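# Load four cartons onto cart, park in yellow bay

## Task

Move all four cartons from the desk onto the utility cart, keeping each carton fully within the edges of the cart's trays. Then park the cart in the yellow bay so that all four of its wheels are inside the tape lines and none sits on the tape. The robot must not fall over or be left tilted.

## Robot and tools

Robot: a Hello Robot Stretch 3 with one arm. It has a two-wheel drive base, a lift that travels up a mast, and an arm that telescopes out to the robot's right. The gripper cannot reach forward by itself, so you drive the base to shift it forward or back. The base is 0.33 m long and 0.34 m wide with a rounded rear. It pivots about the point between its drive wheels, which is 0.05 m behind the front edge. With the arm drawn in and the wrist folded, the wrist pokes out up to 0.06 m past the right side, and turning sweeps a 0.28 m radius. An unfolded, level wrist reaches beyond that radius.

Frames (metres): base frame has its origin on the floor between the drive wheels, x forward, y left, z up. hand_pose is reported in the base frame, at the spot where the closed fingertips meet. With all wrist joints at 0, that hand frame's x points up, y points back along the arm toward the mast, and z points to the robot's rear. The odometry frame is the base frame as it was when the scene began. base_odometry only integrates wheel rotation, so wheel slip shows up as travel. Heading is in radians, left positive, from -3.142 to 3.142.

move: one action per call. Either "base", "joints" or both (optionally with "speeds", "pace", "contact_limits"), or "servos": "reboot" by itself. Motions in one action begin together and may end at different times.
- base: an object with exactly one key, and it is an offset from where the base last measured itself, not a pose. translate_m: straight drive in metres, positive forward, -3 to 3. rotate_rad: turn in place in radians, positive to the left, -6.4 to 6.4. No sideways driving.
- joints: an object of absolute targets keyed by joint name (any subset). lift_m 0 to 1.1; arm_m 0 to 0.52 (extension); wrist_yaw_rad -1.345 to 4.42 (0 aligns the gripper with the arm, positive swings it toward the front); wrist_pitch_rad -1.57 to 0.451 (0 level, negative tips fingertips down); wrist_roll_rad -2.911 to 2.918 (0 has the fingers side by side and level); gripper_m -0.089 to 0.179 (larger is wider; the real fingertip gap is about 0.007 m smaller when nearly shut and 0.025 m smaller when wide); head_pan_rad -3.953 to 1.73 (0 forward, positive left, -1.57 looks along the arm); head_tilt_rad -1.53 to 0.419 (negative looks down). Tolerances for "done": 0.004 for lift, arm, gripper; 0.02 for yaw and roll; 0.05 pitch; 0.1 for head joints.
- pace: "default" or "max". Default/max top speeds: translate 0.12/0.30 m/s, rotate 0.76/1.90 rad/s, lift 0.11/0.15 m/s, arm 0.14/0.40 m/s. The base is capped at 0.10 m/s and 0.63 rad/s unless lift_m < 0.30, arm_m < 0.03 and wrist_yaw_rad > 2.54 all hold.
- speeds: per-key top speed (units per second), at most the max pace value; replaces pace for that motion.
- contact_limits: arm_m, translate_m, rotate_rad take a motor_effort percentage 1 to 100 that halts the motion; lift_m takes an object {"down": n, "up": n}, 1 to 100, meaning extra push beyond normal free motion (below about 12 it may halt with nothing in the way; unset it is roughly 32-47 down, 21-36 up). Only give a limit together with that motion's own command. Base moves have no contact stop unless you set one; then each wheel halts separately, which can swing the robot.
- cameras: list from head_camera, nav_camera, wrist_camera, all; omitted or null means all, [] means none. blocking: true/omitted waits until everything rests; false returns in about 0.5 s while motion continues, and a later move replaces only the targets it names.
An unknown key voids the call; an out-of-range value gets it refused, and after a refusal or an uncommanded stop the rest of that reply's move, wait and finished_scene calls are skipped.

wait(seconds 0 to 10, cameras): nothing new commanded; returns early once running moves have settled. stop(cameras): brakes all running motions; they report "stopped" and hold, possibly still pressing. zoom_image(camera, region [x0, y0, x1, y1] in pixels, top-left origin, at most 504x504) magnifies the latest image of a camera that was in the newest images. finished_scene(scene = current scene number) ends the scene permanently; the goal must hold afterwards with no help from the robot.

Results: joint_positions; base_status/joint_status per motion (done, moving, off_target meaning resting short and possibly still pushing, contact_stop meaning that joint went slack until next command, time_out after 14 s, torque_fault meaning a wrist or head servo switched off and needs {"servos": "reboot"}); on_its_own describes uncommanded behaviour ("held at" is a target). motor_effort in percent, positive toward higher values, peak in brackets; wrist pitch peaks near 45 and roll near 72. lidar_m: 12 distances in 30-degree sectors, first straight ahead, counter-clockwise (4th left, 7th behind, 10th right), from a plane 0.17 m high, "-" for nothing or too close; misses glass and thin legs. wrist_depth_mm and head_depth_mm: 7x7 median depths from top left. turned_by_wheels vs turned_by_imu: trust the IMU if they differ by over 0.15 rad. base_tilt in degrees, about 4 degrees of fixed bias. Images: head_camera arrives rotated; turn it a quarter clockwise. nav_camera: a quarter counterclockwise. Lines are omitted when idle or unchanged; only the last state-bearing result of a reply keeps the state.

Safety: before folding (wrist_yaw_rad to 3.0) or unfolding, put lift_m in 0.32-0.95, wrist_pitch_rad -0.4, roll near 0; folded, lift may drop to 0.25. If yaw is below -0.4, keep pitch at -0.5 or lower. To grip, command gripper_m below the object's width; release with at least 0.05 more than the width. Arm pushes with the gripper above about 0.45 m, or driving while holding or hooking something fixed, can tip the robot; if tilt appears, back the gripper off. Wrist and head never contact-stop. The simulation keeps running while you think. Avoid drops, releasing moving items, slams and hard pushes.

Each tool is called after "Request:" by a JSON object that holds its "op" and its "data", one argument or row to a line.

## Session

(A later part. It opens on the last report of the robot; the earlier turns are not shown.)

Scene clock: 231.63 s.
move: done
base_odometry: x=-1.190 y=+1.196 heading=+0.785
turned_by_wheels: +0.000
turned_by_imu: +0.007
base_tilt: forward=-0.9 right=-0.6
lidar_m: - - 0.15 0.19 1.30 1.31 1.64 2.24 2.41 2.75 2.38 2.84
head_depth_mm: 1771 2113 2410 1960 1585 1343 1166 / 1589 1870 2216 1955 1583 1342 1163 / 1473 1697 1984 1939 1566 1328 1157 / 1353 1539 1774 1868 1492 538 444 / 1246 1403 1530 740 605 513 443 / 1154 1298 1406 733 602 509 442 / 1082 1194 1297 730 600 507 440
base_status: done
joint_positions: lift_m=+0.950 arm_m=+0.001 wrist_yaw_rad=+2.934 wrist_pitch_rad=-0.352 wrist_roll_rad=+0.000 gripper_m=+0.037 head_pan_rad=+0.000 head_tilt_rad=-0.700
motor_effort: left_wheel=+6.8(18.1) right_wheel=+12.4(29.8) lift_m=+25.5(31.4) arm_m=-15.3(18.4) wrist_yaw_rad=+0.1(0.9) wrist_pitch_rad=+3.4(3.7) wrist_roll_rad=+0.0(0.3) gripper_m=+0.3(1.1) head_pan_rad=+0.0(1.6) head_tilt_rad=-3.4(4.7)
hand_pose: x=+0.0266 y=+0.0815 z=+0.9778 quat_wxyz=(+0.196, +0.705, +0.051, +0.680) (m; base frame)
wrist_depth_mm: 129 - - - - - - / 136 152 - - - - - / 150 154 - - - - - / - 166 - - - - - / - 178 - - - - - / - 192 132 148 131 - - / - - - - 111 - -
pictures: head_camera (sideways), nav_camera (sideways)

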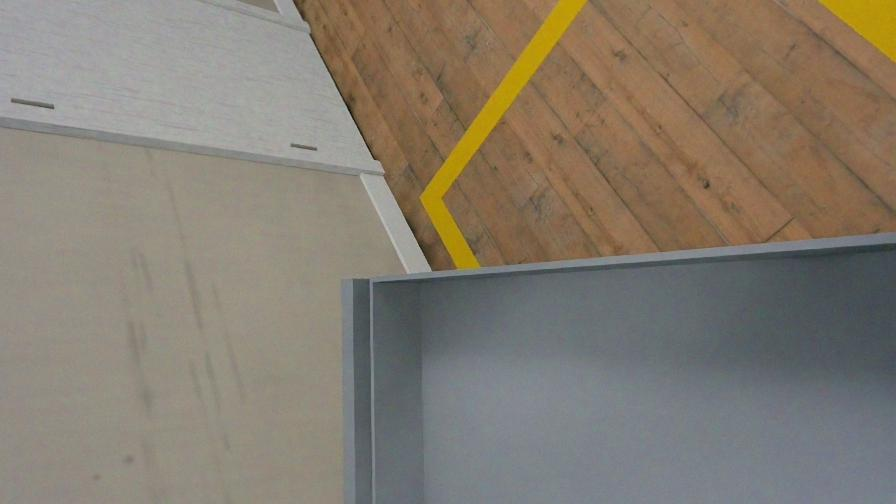

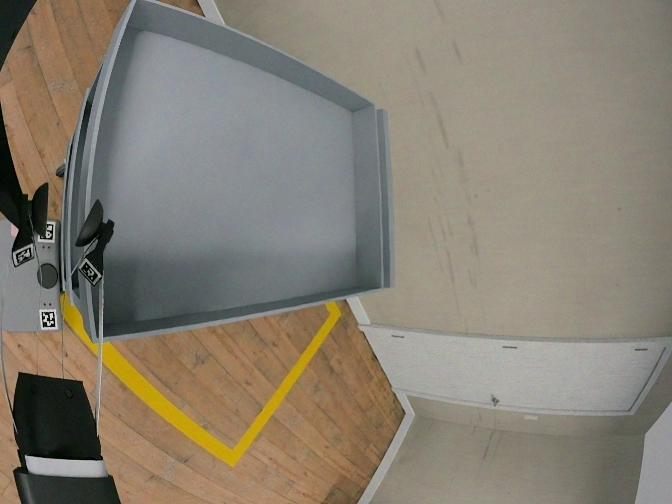

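Request:
{"op": "move", "data": {
  "base": {"translate_m":-0.35},
  "cameras": []
}}

Request:
{"op": "move", "data": {
  "base": {"rotate_rad":1.4},
  "cameras": []
}}

Request:
{"op": "move", "data": {
  "base": {"translate_m":0.35},
  "contact_limits": {"translate_m":40},
  "cameras": []
}}

Request:
{"op": "move", "data": {
  "base": {"rotate_rad":-1.9},
  "cameras": ["nav_camera","head_camera"]
}}

Request:
{"op": "move", "data": {
  "base": {"translate_m":0.6},
  "speeds": {"translate_m":0.08},
  "cameras": ["nav_camera","head_camera"]
}}

Scene clock: 266.47 s.
move: done
turned_by_wheels: +0.000
turned_by_imu: -0.002
base_status: done
motor_effort: left_wheel=-4.5(10.7) right_wheel=-3.4(9.1) lift_m=+27.0(27.3) arm_m=-13.0(14.7) wrist_yaw_rad=+0.0(0.9) wrist_pitch_rad=+3.5(3.7) wrist_roll_rad=-0.1(0.3) gripper_m=-0.3(1.1) head_pan_rad=-1.5(2.3) head_tilt_rad=-5.2(5.9)
pictures: none

Scene clock: 269.80 s.
move: done
turned_by_wheels: +1.399
turned_by_imu: +1.397
base_status: done
motor_effort: left_wheel=-10.7(14.7) right_wheel=+8.9(15.2) lift_m=+28.5(28.7) arm_m=-17.5(18.4) wrist_yaw_rad=-0.4(0.9) wrist_pitch_rad=+3.6(3.7) wrist_roll_rad=+0.1(0.2) gripper_m=+0.0(1.2) head_pan_rad=-1.1(2.7) head_tilt_rad=-4.1(5.6)
pictures: none

Scene clock: 274.43 s.
move: done
turned_by_wheels: +0.000
turned_by_imu: +0.003
base_status: done
motor_effort: left_wheel=-0.8(8.8) right_wheel=+10.9(14.8) lift_m=+30.8(30.9) arm_m=-15.5(18.0) wrist_yaw_rad=-0.2(0.9) wrist_pitch_rad=+3.3(3.7) wrist_roll_rad=+0.1(0.3) gripper_m=-0.3(1.2) head_pan_rad=-1.6(2.5) head_tilt_rad=-2.8(5.1)
contact_limits: translate_m 40 (maximum 100)
pictures: none

Scene clock: 278.53 s.
move: done
turned_by_wheels: -1.900
turned_by_imu: -1.895
base_status: done
motor_effort: left_wheel=+10.2(15.9) right_wheel=-10.7(14.3) lift_m=+32.0(32.5) arm_m=-17.8(18.3) wrist_yaw_rad=+0.0(0.8) wrist_pitch_rad=+3.5(3.7) wrist_roll_rad=+0.1(0.3) gripper_m=-0.8(1.1) head_pan_rad=-1.6(2.8) head_tilt_rad=-2.6(4.5)
pictures: head_camera (sideways), nav_camera (sideways)

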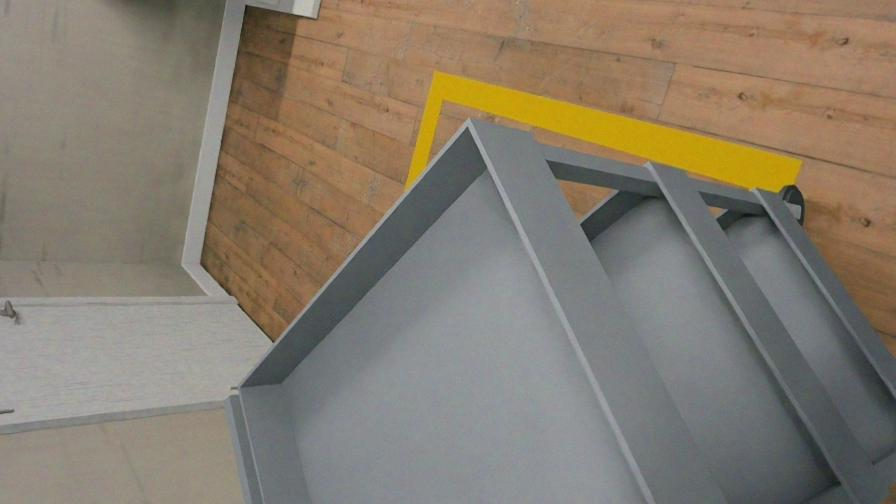

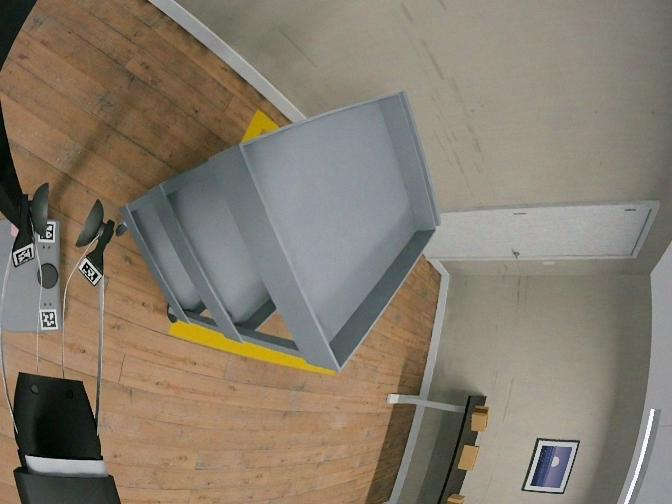

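Scene clock: 287.00 s.
move: done
base_odometry: x=-1.063 y=+1.404 heading=+0.286
turned_by_wheels: +0.001
turned_by_imu: +0.006
base_tilt: forward=-0.9 right=-0.5
lidar_m: 0.22 0.17 0.16 0.17 1.25 1.42 1.42 1.78 2.45 2.59 2.78 2.30
head_depth_mm: 2204 2469 2490 1948 1593 1351 1163 / 2285 2550 2497 1938 1588 1339 1164 / 2371 2637 2469 1931 1581 1331 1154 / 2377 2675 2483 1919 1558 1241 1112 / 1906 2128 2252 1905 573 511 729 / 1576 1731 1912 1887 587 510 434 / 1344 1476 1610 1655 598 508 440
base_status: done
joint_positions: lift_m=+0.950 arm_m=+0.001 wrist_yaw_rad=+2.934 wrist_pitch_rad=-0.352 wrist_roll_rad=+0.000 gripper_m=+0.037 head_pan_rad=+0.000 head_tilt_rad=-0.700
on_its_own: left_wheel is at rest, and its effort (+35.3) is outside its rest range (-21 to +21)
motor_effort: left_wheel=+35.3(49.5) right_wheel=+2.5(8.1) lift_m=+25.7(32.1) arm_m=+16.8(18.1) wrist_yaw_rad=-0.3(1.0) wrist_pitch_rad=+3.6(3.7) wrist_roll_rad=+0.0(0.3) gripper_m=-0.1(1.1) head_pan_rad=-2.2(3.2) head_tilt_rad=-1.9(3.4)
hand_pose: x=+0.0265 y=+0.0815 z=+0.9778 quat_wxyz=(+0.195, +0.705, +0.051, +0.680) (m; base frame)
wrist_depth_mm: 128 - - - - - - / 136 153 - - - - - / 149 155 - - - - - / - 166 - - - - 660 / - 178 - 162 - - - / - 193 - - 130 - - / - - 359 - 110 - -
pictures: head_camera (sideways), nav_camera (sideways)

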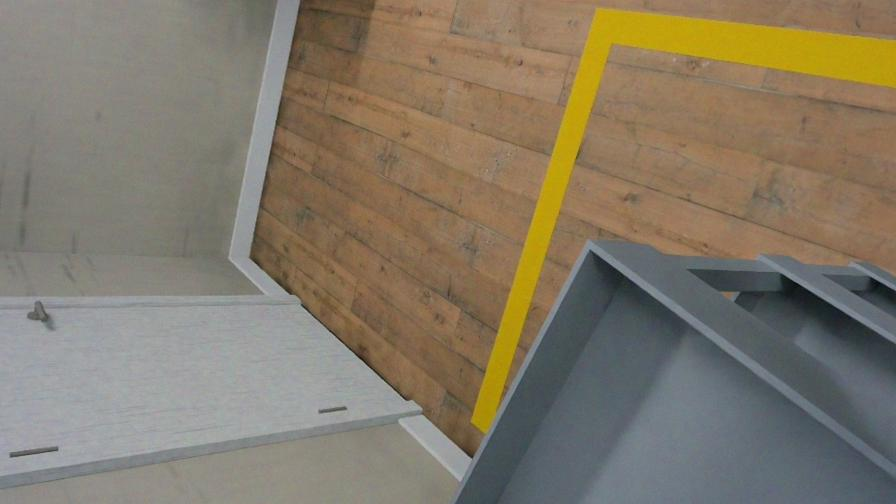

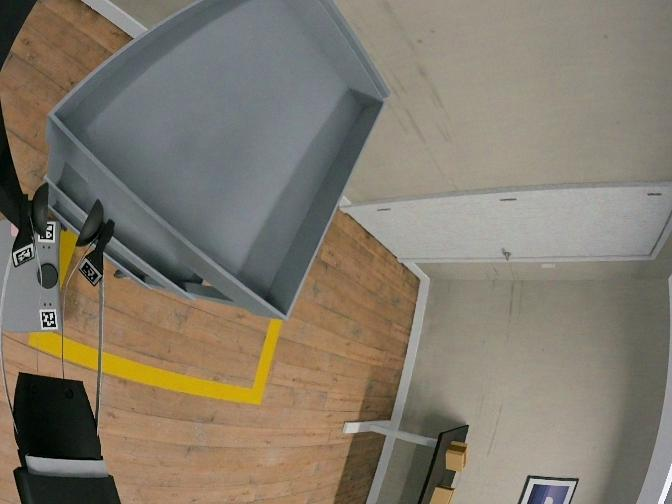

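Request:
{"op": "move", "data": {
  "base": {"translate_m":-0.3},
  "cameras": []
}}

Request:
{"op": "move", "data": {
  "base": {"rotate_rad":1.45},
  "cameras": []
}}

Request:
{"op": "move", "data": {
  "base": {"translate_m":0.58},
  "contact_limits": {"translate_m":40},
  "cameras": []
}}

Request:
{"op": "move", "data": {
  "base": {"rotate_rad":-1.83},
  "cameras": ["nav_camera","head_camera"]
}}

Scene clock: 318.87 s.
move: done
turned_by_wheels: +0.000
turned_by_imu: -0.001
base_status: done
motor_effort: left_wheel=+0.8(28.2) right_wheel=-10.0(14.7) lift_m=+27.0(27.2) arm_m=+11.4(17.1) wrist_yaw_rad=-0.1(0.9) wrist_pitch_rad=+3.5(3.8) wrist_roll_rad=+0.0(0.3) gripper_m=-0.1(1.0) head_pan_rad=-3.2(3.2) head_tilt_rad=-0.8(2.1)
pictures: none

Scene clock: 322.27 s.
move: done
turned_by_wheels: +1.449
turned_by_imu: +1.447
base_status: done
motor_effort: left_wheel=-9.7(13.4) right_wheel=+9.6(14.9) lift_m=+27.6(27.8) arm_m=-4.4(11.7) wrist_yaw_rad=-0.7(0.8) wrist_pitch_rad=+3.4(3.7) wrist_roll_rad=+0.2(0.2) gripper_m=+0.0(1.0) head_pan_rad=-2.7(3.2) head_tilt_rad=-1.1(1.9)
pictures: none

Scene clock: 329.20 s.
move: done
turned_by_wheels: +0.000
turned_by_imu: +0.005
base_status: done
motor_effort: left_wheel=-1.7(7.4) right_wheel=+10.9(15.0) lift_m=+28.8(28.9) arm_m=-16.2(18.1) wrist_yaw_rad=-0.6(1.1) wrist_pitch_rad=+3.4(3.8) wrist_roll_rad=+0.1(0.3) gripper_m=+0.5(1.4) head_pan_rad=-2.7(4.1) head_tilt_rad=+0.1(1.9)
contact_limits: translate_m 40 (maximum 100)
pictures: none

Scene clock: 333.20 s.
move: done
base_odometry: x=-1.446 y=+1.891 heading=-0.095
turned_by_wheels: -1.829
turned_by_imu: -1.825
base_tilt: forward=-0.9 right=-0.5
lidar_m: 0.39 0.44 0.57 0.55 0.57 0.79 1.59 1.14 1.38 2.93 3.15 0.39
head_depth_mm: 2443 3010 2347 733 620 722 1168 / 2595 2965 893 753 577 852 1043 / 2707 2970 890 748 588 848 1042 / 2651 2955 905 743 588 842 1062 / 2677 2964 905 739 637 862 1077 / 2600 2873 906 734 607 872 1074 / 1759 1782 882 728 613 875 1097
base_status: done
joint_positions: lift_m=+0.950 arm_m=+0.001 wrist_yaw_rad=+2.934 wrist_pitch_rad=-0.352 wrist_roll_rad=+0.000 gripper_m=+0.037 head_pan_rad=+0.000 head_tilt_rad=-0.700
motor_effort: left_wheel=+9.7(14.5) right_wheel=-11.6(14.7) lift_m=+29.6(29.7) arm_m=-18.3(18.3) wrist_yaw_rad=-0.4(0.9) wrist_pitch_rad=+3.6(3.7) wrist_roll_rad=+0.1(0.3) gripper_m=-0.1(1.1) head_pan_rad=-3.3(3.9) head_tilt_rad=+0.0(1.7)
hand_pose: x=+0.0265 y=+0.0815 z=+0.9778 quat_wxyz=(+0.195, +0.705, +0.051, +0.680) (m; base frame)
wrist_depth_mm: 129 - - - - - - / 136 141 - - - - - / 147 153 - - - - - / - 165 - - - - - / - 178 - - - - 497 / - 192 - - 131 - - / - - - - - 682 -
pictures: head_camera (sideways), nav_camera (sideways)

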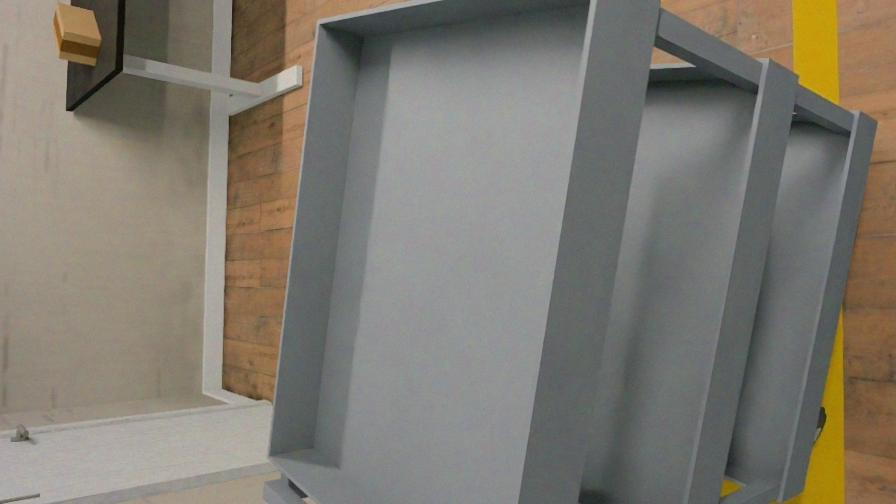

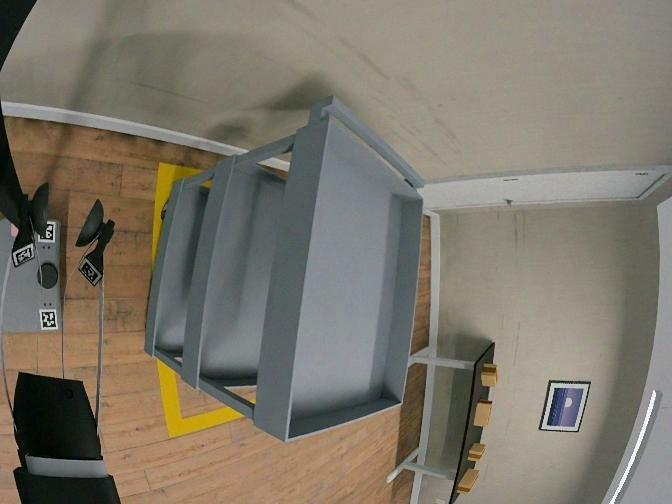

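Request:
{"op": "move", "data": {
  "base": {"translate_m":0.64},
  "speeds": {"translate_m":0.08},
  "cameras": []
}}

Request:
{"op": "move", "data": {
  "base": {"translate_m":-0.6},
  "cameras": ["nav_camera","head_camera"]
}}

Scene clock: 346.60 s.
move: done
turned_by_wheels: +0.000
turned_by_imu: +0.007
base_status: done
motor_effort: left_wheel=+14.7(19.2) right_wheel=+0.1(14.2) lift_m=+28.8(31.0) arm_m=+0.3(18.0) wrist_yaw_rad=-0.2(1.0) wrist_pitch_rad=+3.4(3.8) wrist_roll_rad=-0.1(0.3) gripper_m=+0.4(1.6) head_pan_rad=-2.9(4.6) head_tilt_rad=-1.3(2.0)
pictures: none

Scene clock: 353.73 s.
move: done
base_odometry: x=-1.406 y=+1.887 heading=-0.094
turned_by_wheels: +0.000
turned_by_imu: -0.004
base_tilt: forward=-0.9 right=-0.5
lidar_m: 0.67 0.67 0.57 0.55 0.57 0.79 1.63 1.18 1.44 2.93 3.14 0.79
head_depth_mm: 2309 2994 2509 1939 1592 1351 1160 / 2596 2944 2429 1930 1577 1354 1165 / 2679 2897 921 1151 1327 1309 1151 / 2600 2846 962 1175 1288 1295 1149 / 2605 2860 949 1140 1079 1276 1139 / 2581 2498 940 1101 1046 1248 1138 / 1777 1637 937 1095 1014 1216 1141
base_status: done
joint_positions: lift_m=+0.950 arm_m=+0.001 wrist_yaw_rad=+2.934 wrist_pitch_rad=-0.352 wrist_roll_rad=+0.000 gripper_m=+0.037 head_pan_rad=+0.000 head_tilt_rad=-0.700
motor_effort: left_wheel=+0.2(11.6) right_wheel=-9.4(14.6) lift_m=+25.8(29.0) arm_m=+16.5(17.6) wrist_yaw_rad=-0.7(0.9) wrist_pitch_rad=+3.5(3.9) wrist_roll_rad=+0.0(0.3) gripper_m=-0.7(1.4) head_pan_rad=-3.4(4.6) head_tilt_rad=-3.5(3.5)
hand_pose: x=+0.0266 y=+0.0815 z=+0.9777 quat_wxyz=(+0.196, +0.705, +0.051, +0.680) (m; base frame)
wrist_depth_mm: 129 - - - - - - / 137 141 - - - - - / 147 152 - - - - - / - 165 - - - - 588 / - 178 - - - - 648 / - 192 - - 130 - 830 / - - - - - - 711
pictures: head_camera (sideways), nav_camera (sideways)

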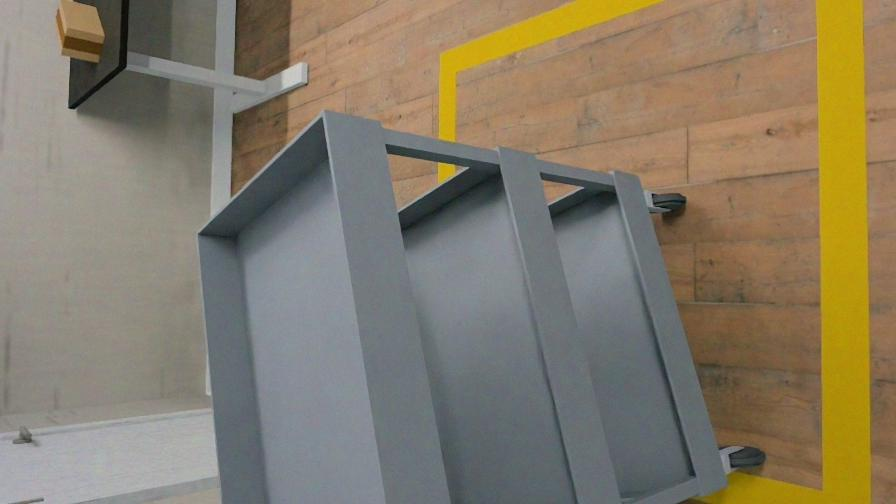

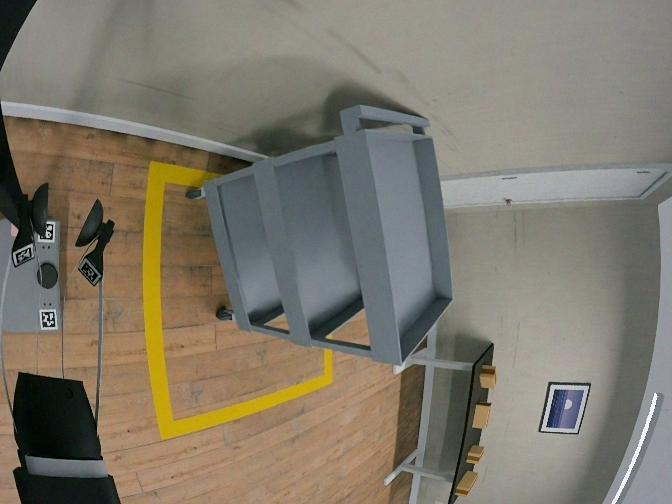

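Request:
{"op": "move", "data": {
  "base": {"translate_m":0.17},
  "cameras": []
}}

Request:
{"op": "move", "data": {
  "base": {"rotate_rad":1.57},
  "joints": {"head_pan_rad":-1.57,"head_tilt_rad":-0.75},
  "cameras": []
}}

Request:
{"op": "move", "data": {
  "joints": {"lift_m":0.95,"wrist_yaw_rad":0,"gripper_m":0.0},
  "cameras": []
}}

Request:
{"op": "move", "data": {
  "joints": {"lift_m":1.1,"wrist_pitch_rad":-1.55,"arm_m":0.3}
}}

Scene clock: 391.73 s.
move: done
turned_by_wheels: +0.000
turned_by_imu: +0.001
base_status: done
motor_effort: left_wheel=+5.9(12.6) right_wheel=+2.5(6.5) lift_m=+26.6(26.7) arm_m=+16.8(17.1) wrist_yaw_rad=-0.3(0.7) wrist_pitch_rad=+3.7(3.7) wrist_roll_rad=+0.2(0.3) gripper_m=-0.1(1.1) head_pan_rad=-3.3(5.0) head_tilt_rad=-5.0(5.6)
pictures: none

Scene clock: 395.33 s.
move: done
turned_by_wheels: +1.569
turned_by_imu: +1.567
base_status: done
joint_status: all done
motor_effort: left_wheel=-9.7(13.6) right_wheel=+9.7(15.6) lift_m=+28.6(28.6) arm_m=+3.1(17.0) wrist_yaw_rad=-0.1(0.8) wrist_pitch_rad=+3.6(3.8) wrist_roll_rad=+0.1(0.2) gripper_m=-0.3(1.0) head_pan_rad=+3.8(8.3) head_tilt_rad=-3.1(6.5)
pictures: none

Scene clock: 397.80 s.
move: done
turned_by_wheels: +0.000
turned_by_imu: +0.000
joint_status: all done
motor_effort: left_wheel=-9.4(11.2) right_wheel=+9.5(9.8) lift_m=+30.0(30.9) arm_m=-13.2(13.2) wrist_yaw_rad=-1.8(4.3) wrist_pitch_rad=+3.5(3.8) wrist_roll_rad=+0.2(0.3) gripper_m=-2.0(86.0) head_pan_rad=+4.0(5.1) head_tilt_rad=-2.0(3.6)
pictures: none

Scene clock: 401.23 s.
move: done
base_odometry: x=-1.237 y=+1.871 heading=+1.476
turned_by_wheels: +0.000
turned_by_imu: +0.000
base_tilt: forward=-1.0 right=-0.5
lidar_m: 0.55 0.57 0.80 1.80 1.50 1.73 2.90 3.08 0.59 0.51 0.51 0.57
head_depth_mm: 2402 2763 2297 1828 1516 1299 1145 / 2531 2772 824 802 1451 1302 1138 / 328 2663 852 722 1015 1227 1130 / 308 343 875 694 982 1221 1131 / 2521 991 867 687 961 1188 1127 / 2432 2245 859 664 946 1135 1125 / 1607 1536 856 645 944 1080 1101
joint_positions: lift_m=+1.100 arm_m=+0.300 wrist_yaw_rad=+0.001 wrist_pitch_rad=-1.545 wrist_roll_rad=+0.000 gripper_m=+0.000 head_pan_rad=-1.570 head_tilt_rad=-0.751
joint_status: all done
motor_effort: left_wheel=-10.5(10.9) right_wheel=+9.4(9.7) lift_m=+31.6(34.9) arm_m=+17.0(18.4) wrist_yaw_rad=-1.6(2.1) wrist_pitch_rad=-0.6(3.5) wrist_roll_rad=+0.2(0.3) gripper_m=-1.4(2.2) head_pan_rad=+4.3(5.4) head_tilt_rad=+1.2(2.3)
hand_pose: x=-0.0217 y=-0.4276 z=+0.9819 quat_wxyz=(+0.507, +0.494, -0.506, -0.493) (m; base frame)
wrist_depth_mm: - - - - - - - / - - - - - - - / - 353 - - - - - / - - - - - - - / - - - 162 - - - / - - - 132 - - - / - - - - - - -
pictures: head_camera (sideways), nav_camera (sideways), wrist_camera

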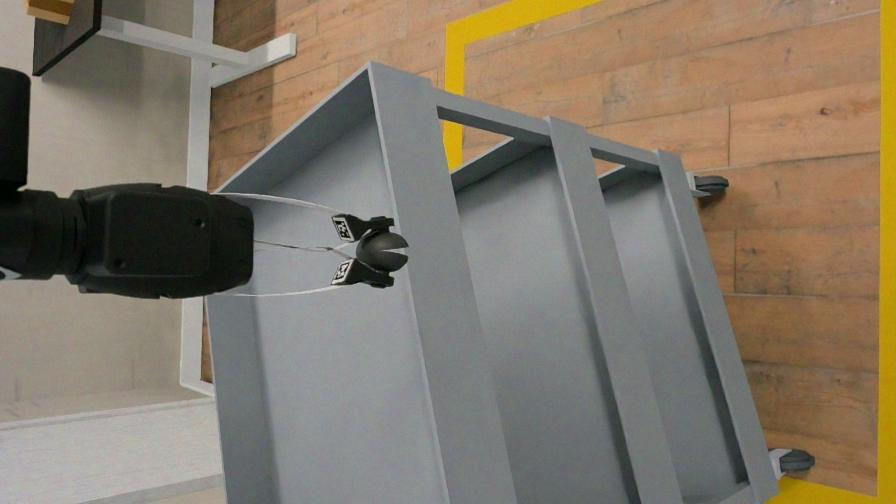

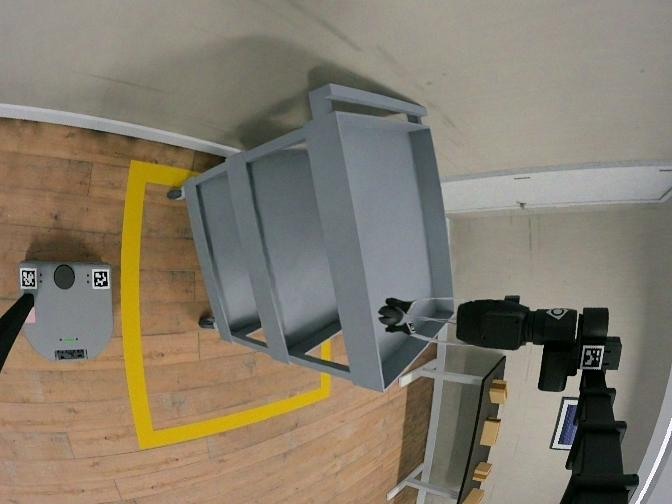

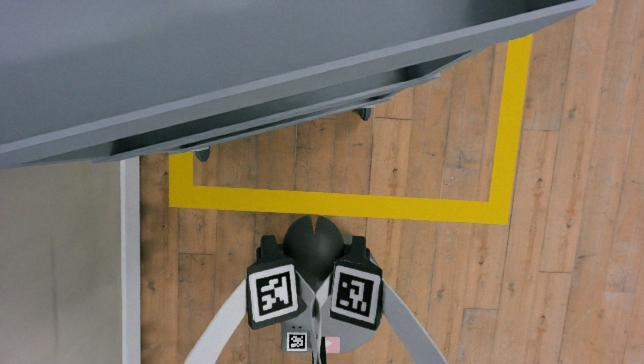

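Request:
{"op": "move", "data": {
  "base": {"rotate_rad":-0.9},
  "joints": {"arm_m":0.1},
  "cameras": []
}}

Request:
{"op": "move", "data": {
  "base": {"translate_m":0.2},
  "contact_limits": {"translate_m":30},
  "cameras": []
}}

Request:
{"op": "move", "data": {
  "base": {"rotate_rad":0.9},
  "cameras": []
}}

Request:
{"op": "move", "data": {
  "joints": {"arm_m":0.5},
  "cameras": ["wrist_camera","head_camera"]
}}

Scene clock: 419.50 s.
move: done
turned_by_wheels: -0.899
turned_by_imu: -0.896
base_status: done
joint_status: all done
motor_effort: left_wheel=+10.0(14.4) right_wheel=-11.2(14.5) lift_m=+27.2(29.3) arm_m=-16.8(19.4) wrist_yaw_rad=-1.8(2.1) wrist_pitch_rad=-0.5(0.8) wrist_roll_rad=+0.2(0.3) gripper_m=-1.7(2.5) head_pan_rad=+3.2(4.6) head_tilt_rad=+2.8(3.6)
pictures: none

Scene clock: 422.63 s.
move: done
turned_by_wheels: +0.000
turned_by_imu: +0.001
base_status: done
motor_effort: left_wheel=+5.5(13.0) right_wheel=+1.1(7.2) lift_m=+25.1(27.3) arm_m=-6.7(16.9) wrist_yaw_rad=-1.5(2.1) wrist_pitch_rad=-0.5(0.8) wrist_roll_rad=+0.1(0.3) gripper_m=-1.2(2.5) head_pan_rad=+2.2(4.1) head_tilt_rad=+2.2(3.2)
contact_limits: translate_m 30 (maximum 100)
pictures: none

Scene clock: 425.17 s.
move: done
turned_by_wheels: +0.899
turned_by_imu: +0.899
base_status: done
motor_effort: left_wheel=-8.8(13.3) right_wheel=+10.3(15.4) lift_m=+26.8(26.8) arm_m=-5.3(6.8) wrist_yaw_rad=-1.6(2.1) wrist_pitch_rad=-0.5(0.8) wrist_roll_rad=+0.1(0.3) gripper_m=-1.7(2.1) head_pan_rad=+1.8(4.0) head_tilt_rad=+2.3(3.3)
pictures: none

Scene clock: 429.30 s.
move: done
base_odometry: x=-1.069 y=+1.980 heading=+1.476
turned_by_wheels: +0.000
turned_by_imu: +0.001
base_tilt: forward=-0.9 right=-0.6
lidar_m: 0.42 0.44 0.62 1.87 1.71 1.96 3.03 3.21 0.37 0.32 0.32 0.43
head_depth_mm: 2394 2669 2213 713 775 1012 1145 / 2402 2687 857 710 631 889 1116 / 2389 2687 869 705 615 860 1097 / 476 2650 849 701 566 839 1073 / 2366 2653 839 698 580 818 1029 / 1843 1903 815 691 579 798 970 / 1209 1295 802 686 575 741 1063
joint_positions: lift_m=+1.100 arm_m=+0.500 wrist_yaw_rad=+0.001 wrist_pitch_rad=-1.545 wrist_roll_rad=+0.000 gripper_m=+0.000 head_pan_rad=-1.570 head_tilt_rad=-0.750
joint_status: all done
motor_effort: left_wheel=-9.2(10.6) right_wheel=+10.2(10.4) lift_m=+29.1(29.5) arm_m=+16.4(18.2) wrist_yaw_rad=-1.7(2.2) wrist_pitch_rad=-0.5(0.8) wrist_roll_rad=+0.0(0.3) gripper_m=-1.2(2.1) head_pan_rad=+1.4(3.4) head_tilt_rad=+2.1(2.9)
hand_pose: x=-0.0217 y=-0.6274 z=+0.9819 quat_wxyz=(+0.507, +0.494, -0.506, -0.494) (m; base frame)
wrist_depth_mm: 265 281 298 - - - - / 310 - - - - - - / - - - - - - - / - - - - - - - / - - - 153 - - - / - - - 132 - - - / - - - - 104 - -
pictures: head_camera (sideways), wrist_camera

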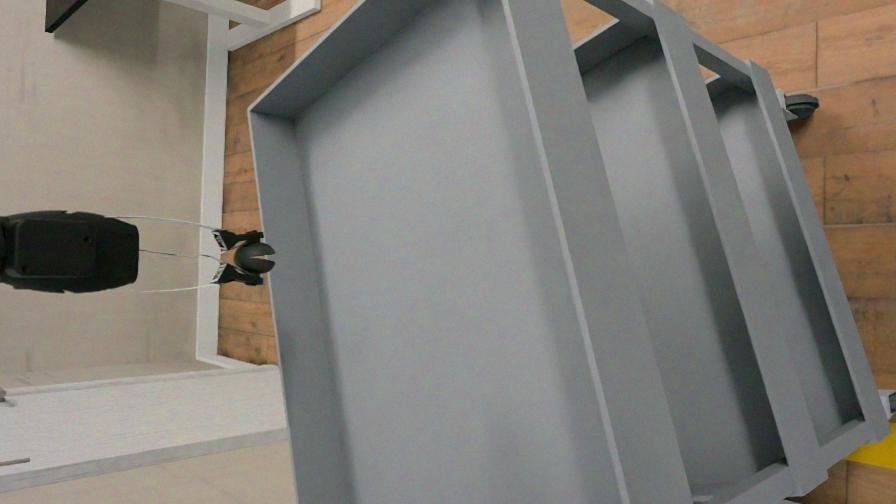

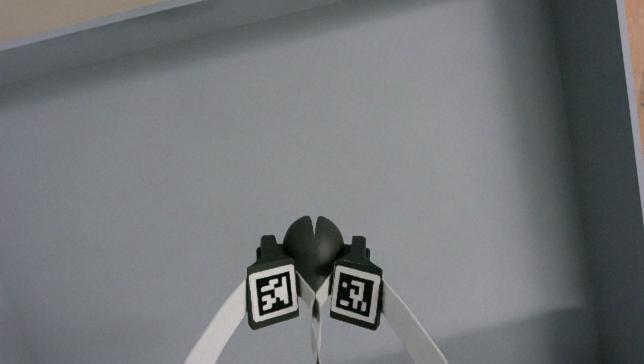

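Request:
{"op": "move", "data": {
  "joints": {"lift_m":0.945},
  "contact_limits": {"lift_m":{"down":15}},
  "cameras": ["head_camera","wrist_camera"]
}}

Request:
{"op": "move", "data": {
  "base": {"translate_m":-0.3},
  "speeds": {"translate_m":0.06},
  "cameras": ["head_camera","wrist_camera"]
}}

Scene clock: 439.97 s.
move: done
turned_by_wheels: +0.000
turned_by_imu: +0.001
joint_status: all done
motor_effort: left_wheel=-9.1(9.8) right_wheel=+10.1(10.3) lift_m=+25.7(29.9) arm_m=+3.5(9.1) wrist_yaw_rad=-1.4(2.1) wrist_pitch_rad=-0.4(0.8) wrist_roll_rad=+0.0(0.3) gripper_m=-0.8(2.4) head_pan_rad=+1.1(2.8) head_tilt_rad=+1.3(2.2)
contact_limits: lift_m down 15 (down: maximum 72; up: maximum 65)
pictures: head_camera (sideways), wrist_camera

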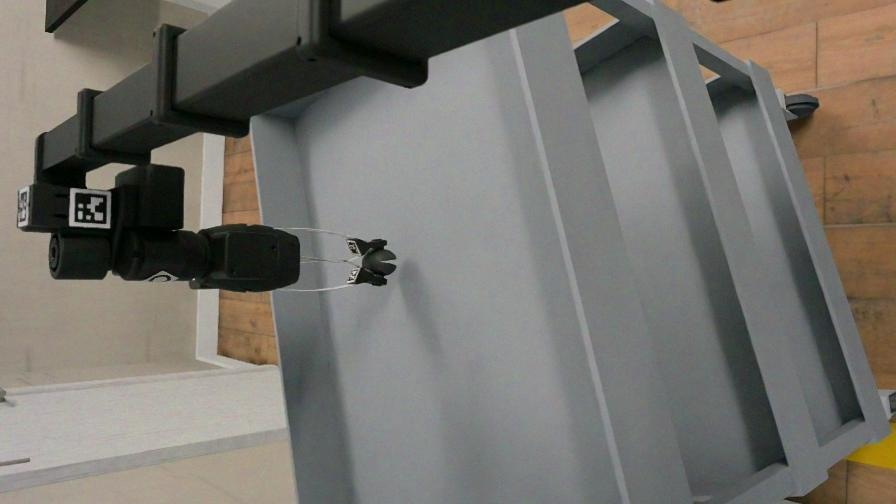

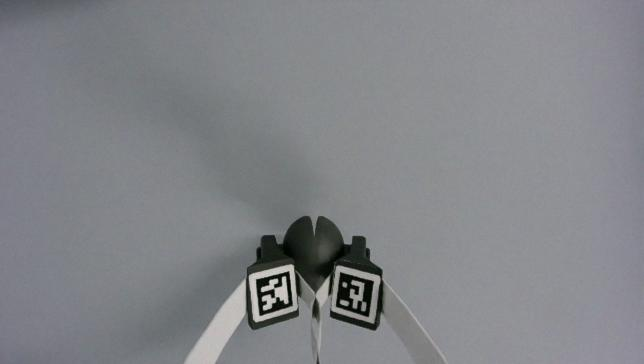

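Scene clock: 445.80 s.
move: done
base_odometry: x=-1.098 y=+1.682 heading=+1.476
turned_by_wheels: +0.000
turned_by_imu: +0.000
base_tilt: forward=-0.9 right=-0.5
lidar_m: 0.72 0.76 1.06 1.53 1.41 1.97 2.72 2.87 2.43 0.40 0.40 0.46
head_depth_mm: 1953 325 - 1731 1525 1301 1145 / 2099 326 2189 1817 1522 1306 1140 / 520 2647 2268 1720 1451 1295 1142 / 545 556 718 699 896 966 1118 / 2370 2658 869 696 891 871 1087 / 2395 2664 863 689 587 852 1067 / 2160 2188 834 686 575 830 1041
base_status: done
joint_positions: lift_m=+0.945 arm_m=+0.500 wrist_yaw_rad=-0.002 wrist_pitch_rad=-1.546 wrist_roll_rad=+0.000 gripper_m=+0.000 head_pan_rad=-1.570 head_tilt_rad=-0.750
motor_effort: left_wheel=+0.9(12.6) right_wheel=-15.1(37.1) lift_m=+27.9(27.9) arm_m=-9.8(10.5) wrist_yaw_rad=+0.7(2.1) wrist_pitch_rad=-0.4(1.4) wrist_roll_rad=+0.2(0.3) gripper_m=-3.1(4.0) head_pan_rad=+0.2(2.2) head_tilt_rad=+1.3(2.4)
contact_limits: lift_m down 15 (down: maximum 72; up: maximum 65)
hand_pose: x=-0.0216 y=-0.6273 z=+0.8269 quat_wxyz=(+0.506, +0.493, -0.506, -0.494) (m; base frame)
wrist_depth_mm: 178 180 181 952 962 986 954 / 182 182 185 188 989 996 - / 185 187 188 188 992 - - / 188 190 192 192 - - - / 192 194 196 156 - - - / 196 197 - 132 - - - / 199 201 204 205 - - -
pictures: head_camera (sideways), wrist_camera

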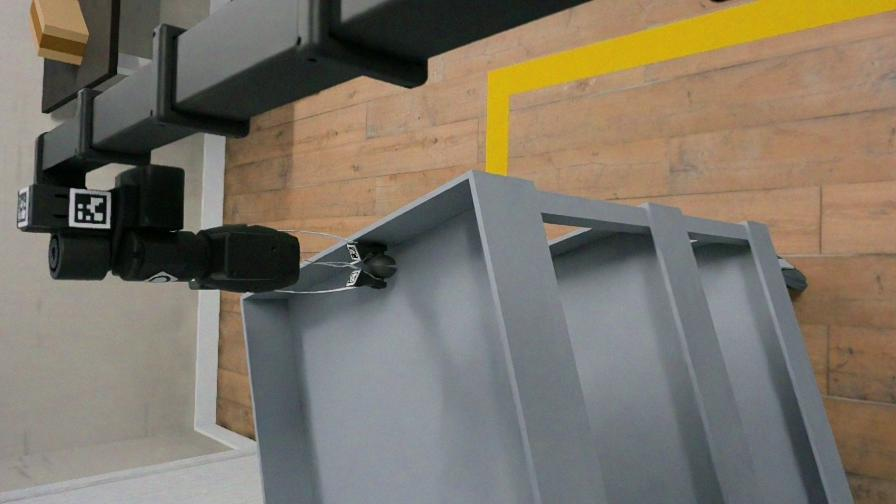

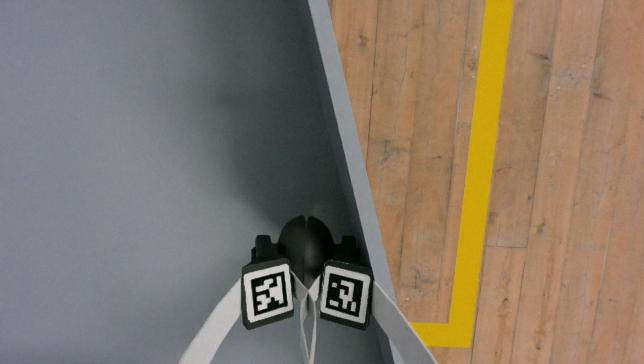

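Request:
{"op": "move", "data": {
  "base": {"translate_m":-0.22},
  "speeds": {"translate_m":0.06},
  "cameras": ["head_camera","wrist_camera"]
}}

Request:
{"op": "move", "data": {
  "base": {"translate_m":0.04},
  "cameras": []
}}

Request:
{"op": "move", "data": {
  "joints": {"lift_m":1.1},
  "cameras": []
}}

Request:
{"op": "move", "data": {
  "joints": {"arm_m":0.02,"head_pan_rad":-1.2,"head_tilt_rad":-0.7},
  "cameras": ["head_camera","nav_camera"]
}}

Scene clock: 462.07 s.
move: done
turned_by_wheels: +0.000
turned_by_imu: -0.001
base_status: done
motor_effort: left_wheel=-3.0(5.8) right_wheel=-6.0(34.7) lift_m=+30.2(30.5) arm_m=-11.2(18.0) wrist_yaw_rad=+1.0(1.9) wrist_pitch_rad=-0.6(1.1) wrist_roll_rad=+0.1(0.3) gripper_m=-1.7(3.9) head_pan_rad=+0.9(1.3) head_tilt_rad=+0.4(1.8)
contact_limits: lift_m down 15 (down: maximum 72; up: maximum 65)
pictures: head_camera (sideways), wrist_camera

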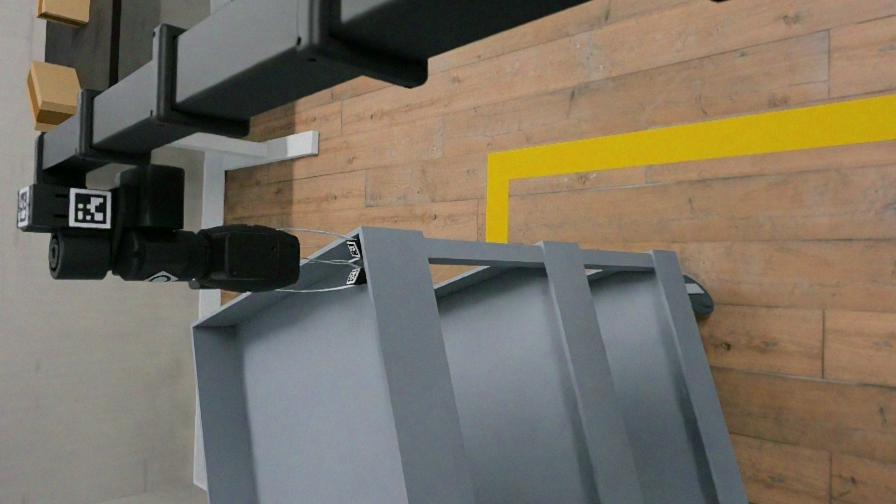

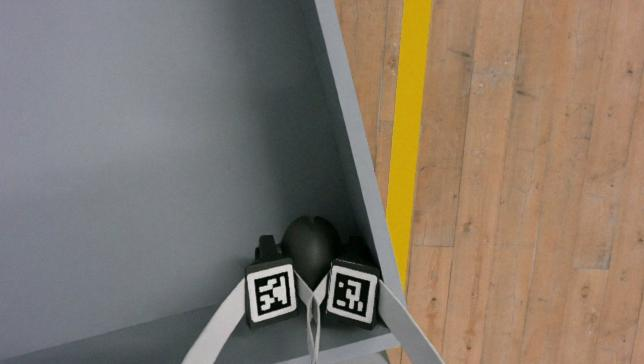

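Scene clock: 463.50 s.
move: done
turned_by_wheels: +0.000
turned_by_imu: +0.000
base_status: done
motor_effort: left_wheel=+1.6(9.0) right_wheel=+6.6(11.3) lift_m=+30.9(31.1) arm_m=-9.3(11.9) wrist_yaw_rad=+0.8(1.5) wrist_pitch_rad=-0.6(1.0) wrist_roll_rad=+0.2(0.3) gripper_m=-1.2(2.7) head_pan_rad=-1.3(1.5) head_tilt_rad=+0.1(1.1)
contact_limits: lift_m down 15 (down: maximum 72; up: maximum 65)
pictures: none

Scene clock: 465.73 s.
move: done
turned_by_wheels: +0.000
turned_by_imu: +0.000
joint_status: all done
motor_effort: left_wheel=+1.6(2.5) right_wheel=+6.6(6.8) lift_m=+31.8(34.3) arm_m=-5.5(9.3) wrist_yaw_rad=+0.4(1.5) wrist_pitch_rad=-0.7(1.0) wrist_roll_rad=+0.2(0.3) gripper_m=-1.2(2.4) head_pan_rad=+0.1(1.7) head_tilt_rad=+1.0(1.3)
pictures: none

Scene clock: 470.43 s.
move: done
base_odometry: x=-1.115 y=+1.503 heading=+1.476
turned_by_wheels: +0.000
turned_by_imu: +0.001
base_tilt: forward=-0.9 right=-0.6
lidar_m: 0.90 0.95 1.32 1.37 1.41 1.99 2.55 2.70 2.87 0.56 0.56 0.64
head_depth_mm: 2250 2512 942 - - - - / 2313 2614 969 780 1016 - - / 2412 2674 965 711 1003 1183 1157 / 2163 2376 952 715 1000 1208 1148 / 1683 1841 949 720 991 1220 1146 / 1406 1509 939 785 988 1219 1145 / 1220 1292 901 778 931 1260 1140
joint_positions: lift_m=+1.100 arm_m=+0.020 wrist_yaw_rad=-0.001 wrist_pitch_rad=-1.545 wrist_roll_rad=+0.000 gripper_m=+0.000 head_pan_rad=-1.200 head_tilt_rad=-0.700
joint_status: all done
motor_effort: left_wheel=+1.0(2.9) right_wheel=+6.7(6.9) lift_m=+30.3(31.8) arm_m=-17.1(19.3) wrist_yaw_rad=+0.7(1.6) wrist_pitch_rad=-0.5(0.9) wrist_roll_rad=+0.2(0.3) gripper_m=-1.4(2.4) head_pan_rad=-5.3(6.7) head_tilt_rad=+3.0(4.0)
hand_pose: x=-0.0216 y=-0.1475 z=+0.9819 quat_wxyz=(+0.506, +0.493, -0.506, -0.494) (m; base frame)
wrist_depth_mm: - - - - - - - / - - - - - - - / - - - - - - - / - - - - - - - / - - - 163 - - - / - - - 132 - - - / - - - - - - -
pictures: head_camera (sideways), nav_camera (sideways)

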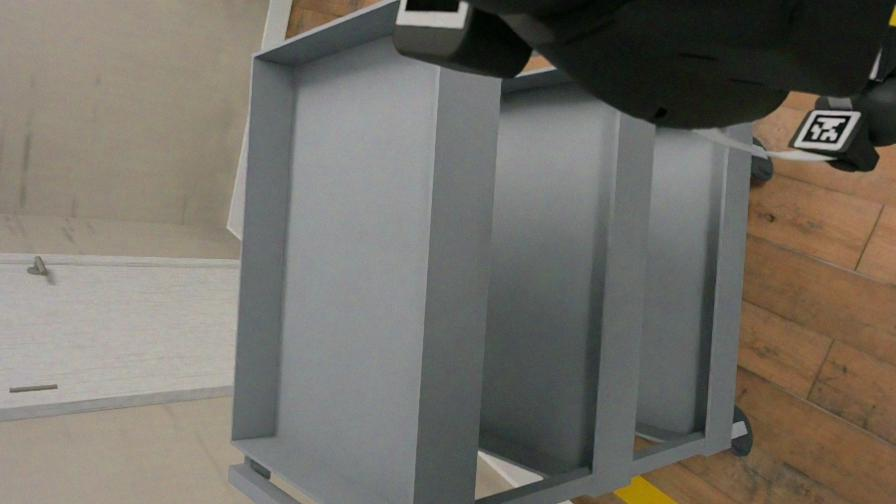

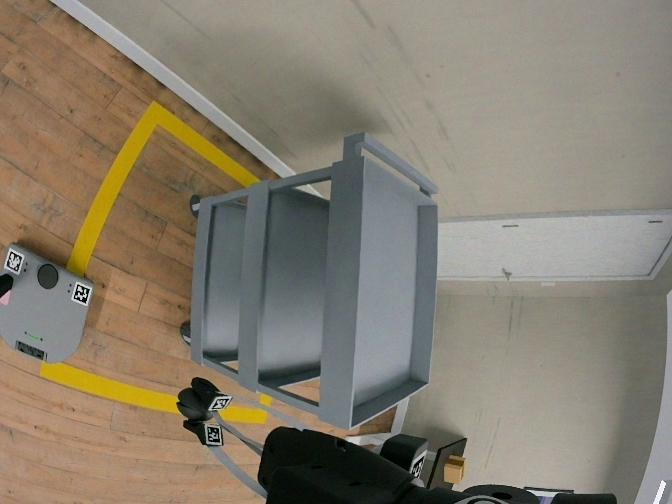

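Request:
{"op": "move", "data": {
  "base": {"translate_m":-0.66},
  "joints": {"gripper_m":0.175,"head_pan_rad":0.0},
  "cameras": []
}}

Request:
{"op": "move", "data": {
  "base": {"rotate_rad":-1.571},
  "cameras": ["head_camera","nav_camera"]
}}

Request:
{"op": "move", "data": {
  "base": {"translate_m":1.25},
  "cameras": ["head_camera","nav_camera"]
}}

Scene clock: 516.20 s.
move: done
turned_by_wheels: +0.000
turned_by_imu: -0.004
base_status: done
joint_status: all done
motor_effort: left_wheel=-4.2(11.2) right_wheel=-3.1(7.8) lift_m=+26.8(29.5) arm_m=+6.8(10.4) wrist_yaw_rad=+1.1(1.4) wrist_pitch_rad=-0.5(0.8) wrist_roll_rad=+0.1(0.3) gripper_m=+0.3(91.2) head_pan_rad=-5.3(8.3) head_tilt_rad=+3.1(3.4)
pictures: none

Scene clock: 519.80 s.
move: done
turned_by_wheels: -1.570
turned_by_imu: -1.567
base_status: done
motor_effort: left_wheel=+9.2(16.1) right_wheel=-12.5(14.4) lift_m=+25.5(27.0) arm_m=+0.5(9.0) wrist_yaw_rad=+0.9(1.5) wrist_pitch_rad=-0.7(0.8) wrist_roll_rad=+0.0(0.3) gripper_m=+0.0(1.1) head_pan_rad=-4.4(6.0) head_tilt_rad=+3.1(3.1)
pictures: head_camera (sideways), nav_camera (sideways)

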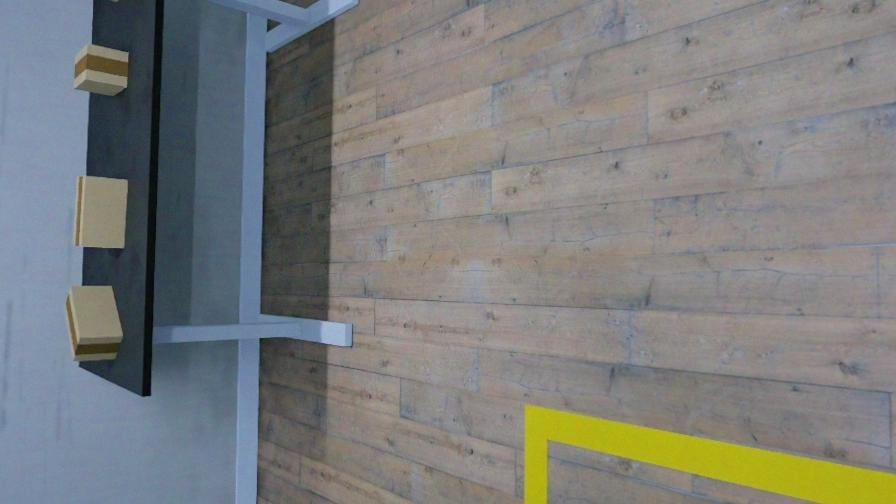

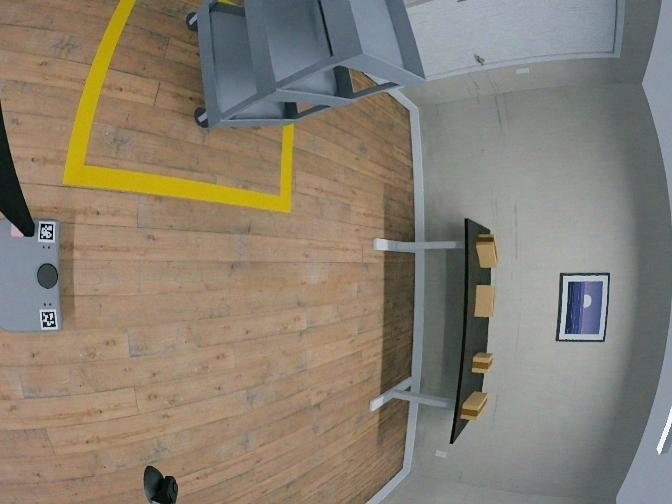

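Scene clock: 533.43 s.
move: done
base_odometry: x=+0.067 y=+0.728 heading=-0.094
turned_by_wheels: +0.000
turned_by_imu: +0.011
base_tilt: forward=-1.0 right=-0.6
lidar_m: 1.07 1.57 1.60 1.54 0.75 0.84 2.62 2.74 2.22 1.93 1.49 1.50
head_depth_mm: 1273 1413 1125 964 1592 1344 1157 / 1274 1406 995 953 1588 1353 1164 / 1267 1392 1001 954 1581 1330 1157 / 1267 1375 1100 941 1563 1335 1154 / 1261 1379 1028 1371 1518 1320 1151 / 1259 1372 994 1397 1544 1316 1138 / 1261 1419 1537 1711 1544 1308 1143
base_status: done
joint_positions: lift_m=+1.100 arm_m=+0.020 wrist_yaw_rad=-0.001 wrist_pitch_rad=-1.545 wrist_roll_rad=+0.000 gripper_m=+0.175 head_pan_rad=+0.000 head_tilt_rad=-0.700
motor_effort: left_wheel=+4.7(12.8) right_wheel=+2.3(9.4) lift_m=+25.7(26.1) arm_m=-14.2(17.9) wrist_yaw_rad=+0.7(1.7) wrist_pitch_rad=-0.6(0.8) wrist_roll_rad=+0.1(0.3) gripper_m=+0.1(1.3) head_pan_rad=-4.4(6.4) head_tilt_rad=+1.0(2.9)
hand_pose: x=-0.0216 y=-0.1475 z=+0.9819 quat_wxyz=(+0.506, +0.493, -0.506, -0.494) (m; base frame)
wrist_depth_mm: - - - - - - - / - - - - - - - / - - - - - - - / - - - - - - - / - - - - - - - / - - - - - 126 - / - - - - - - 119
pictures: head_camera (sideways), nav_camera (sideways)

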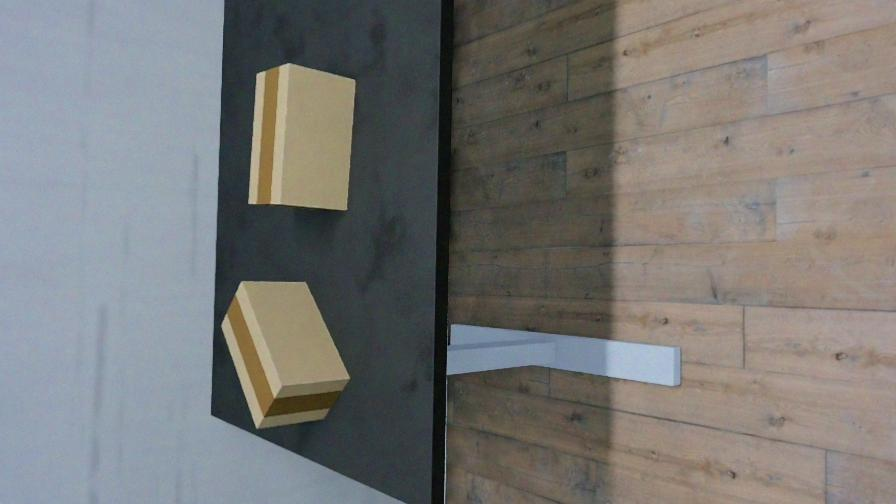

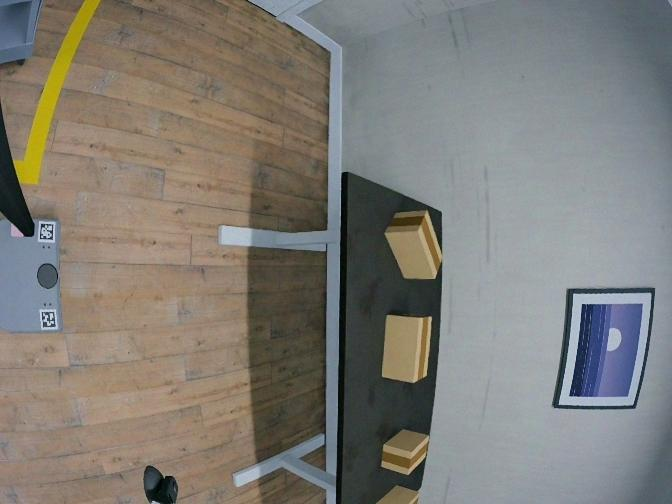

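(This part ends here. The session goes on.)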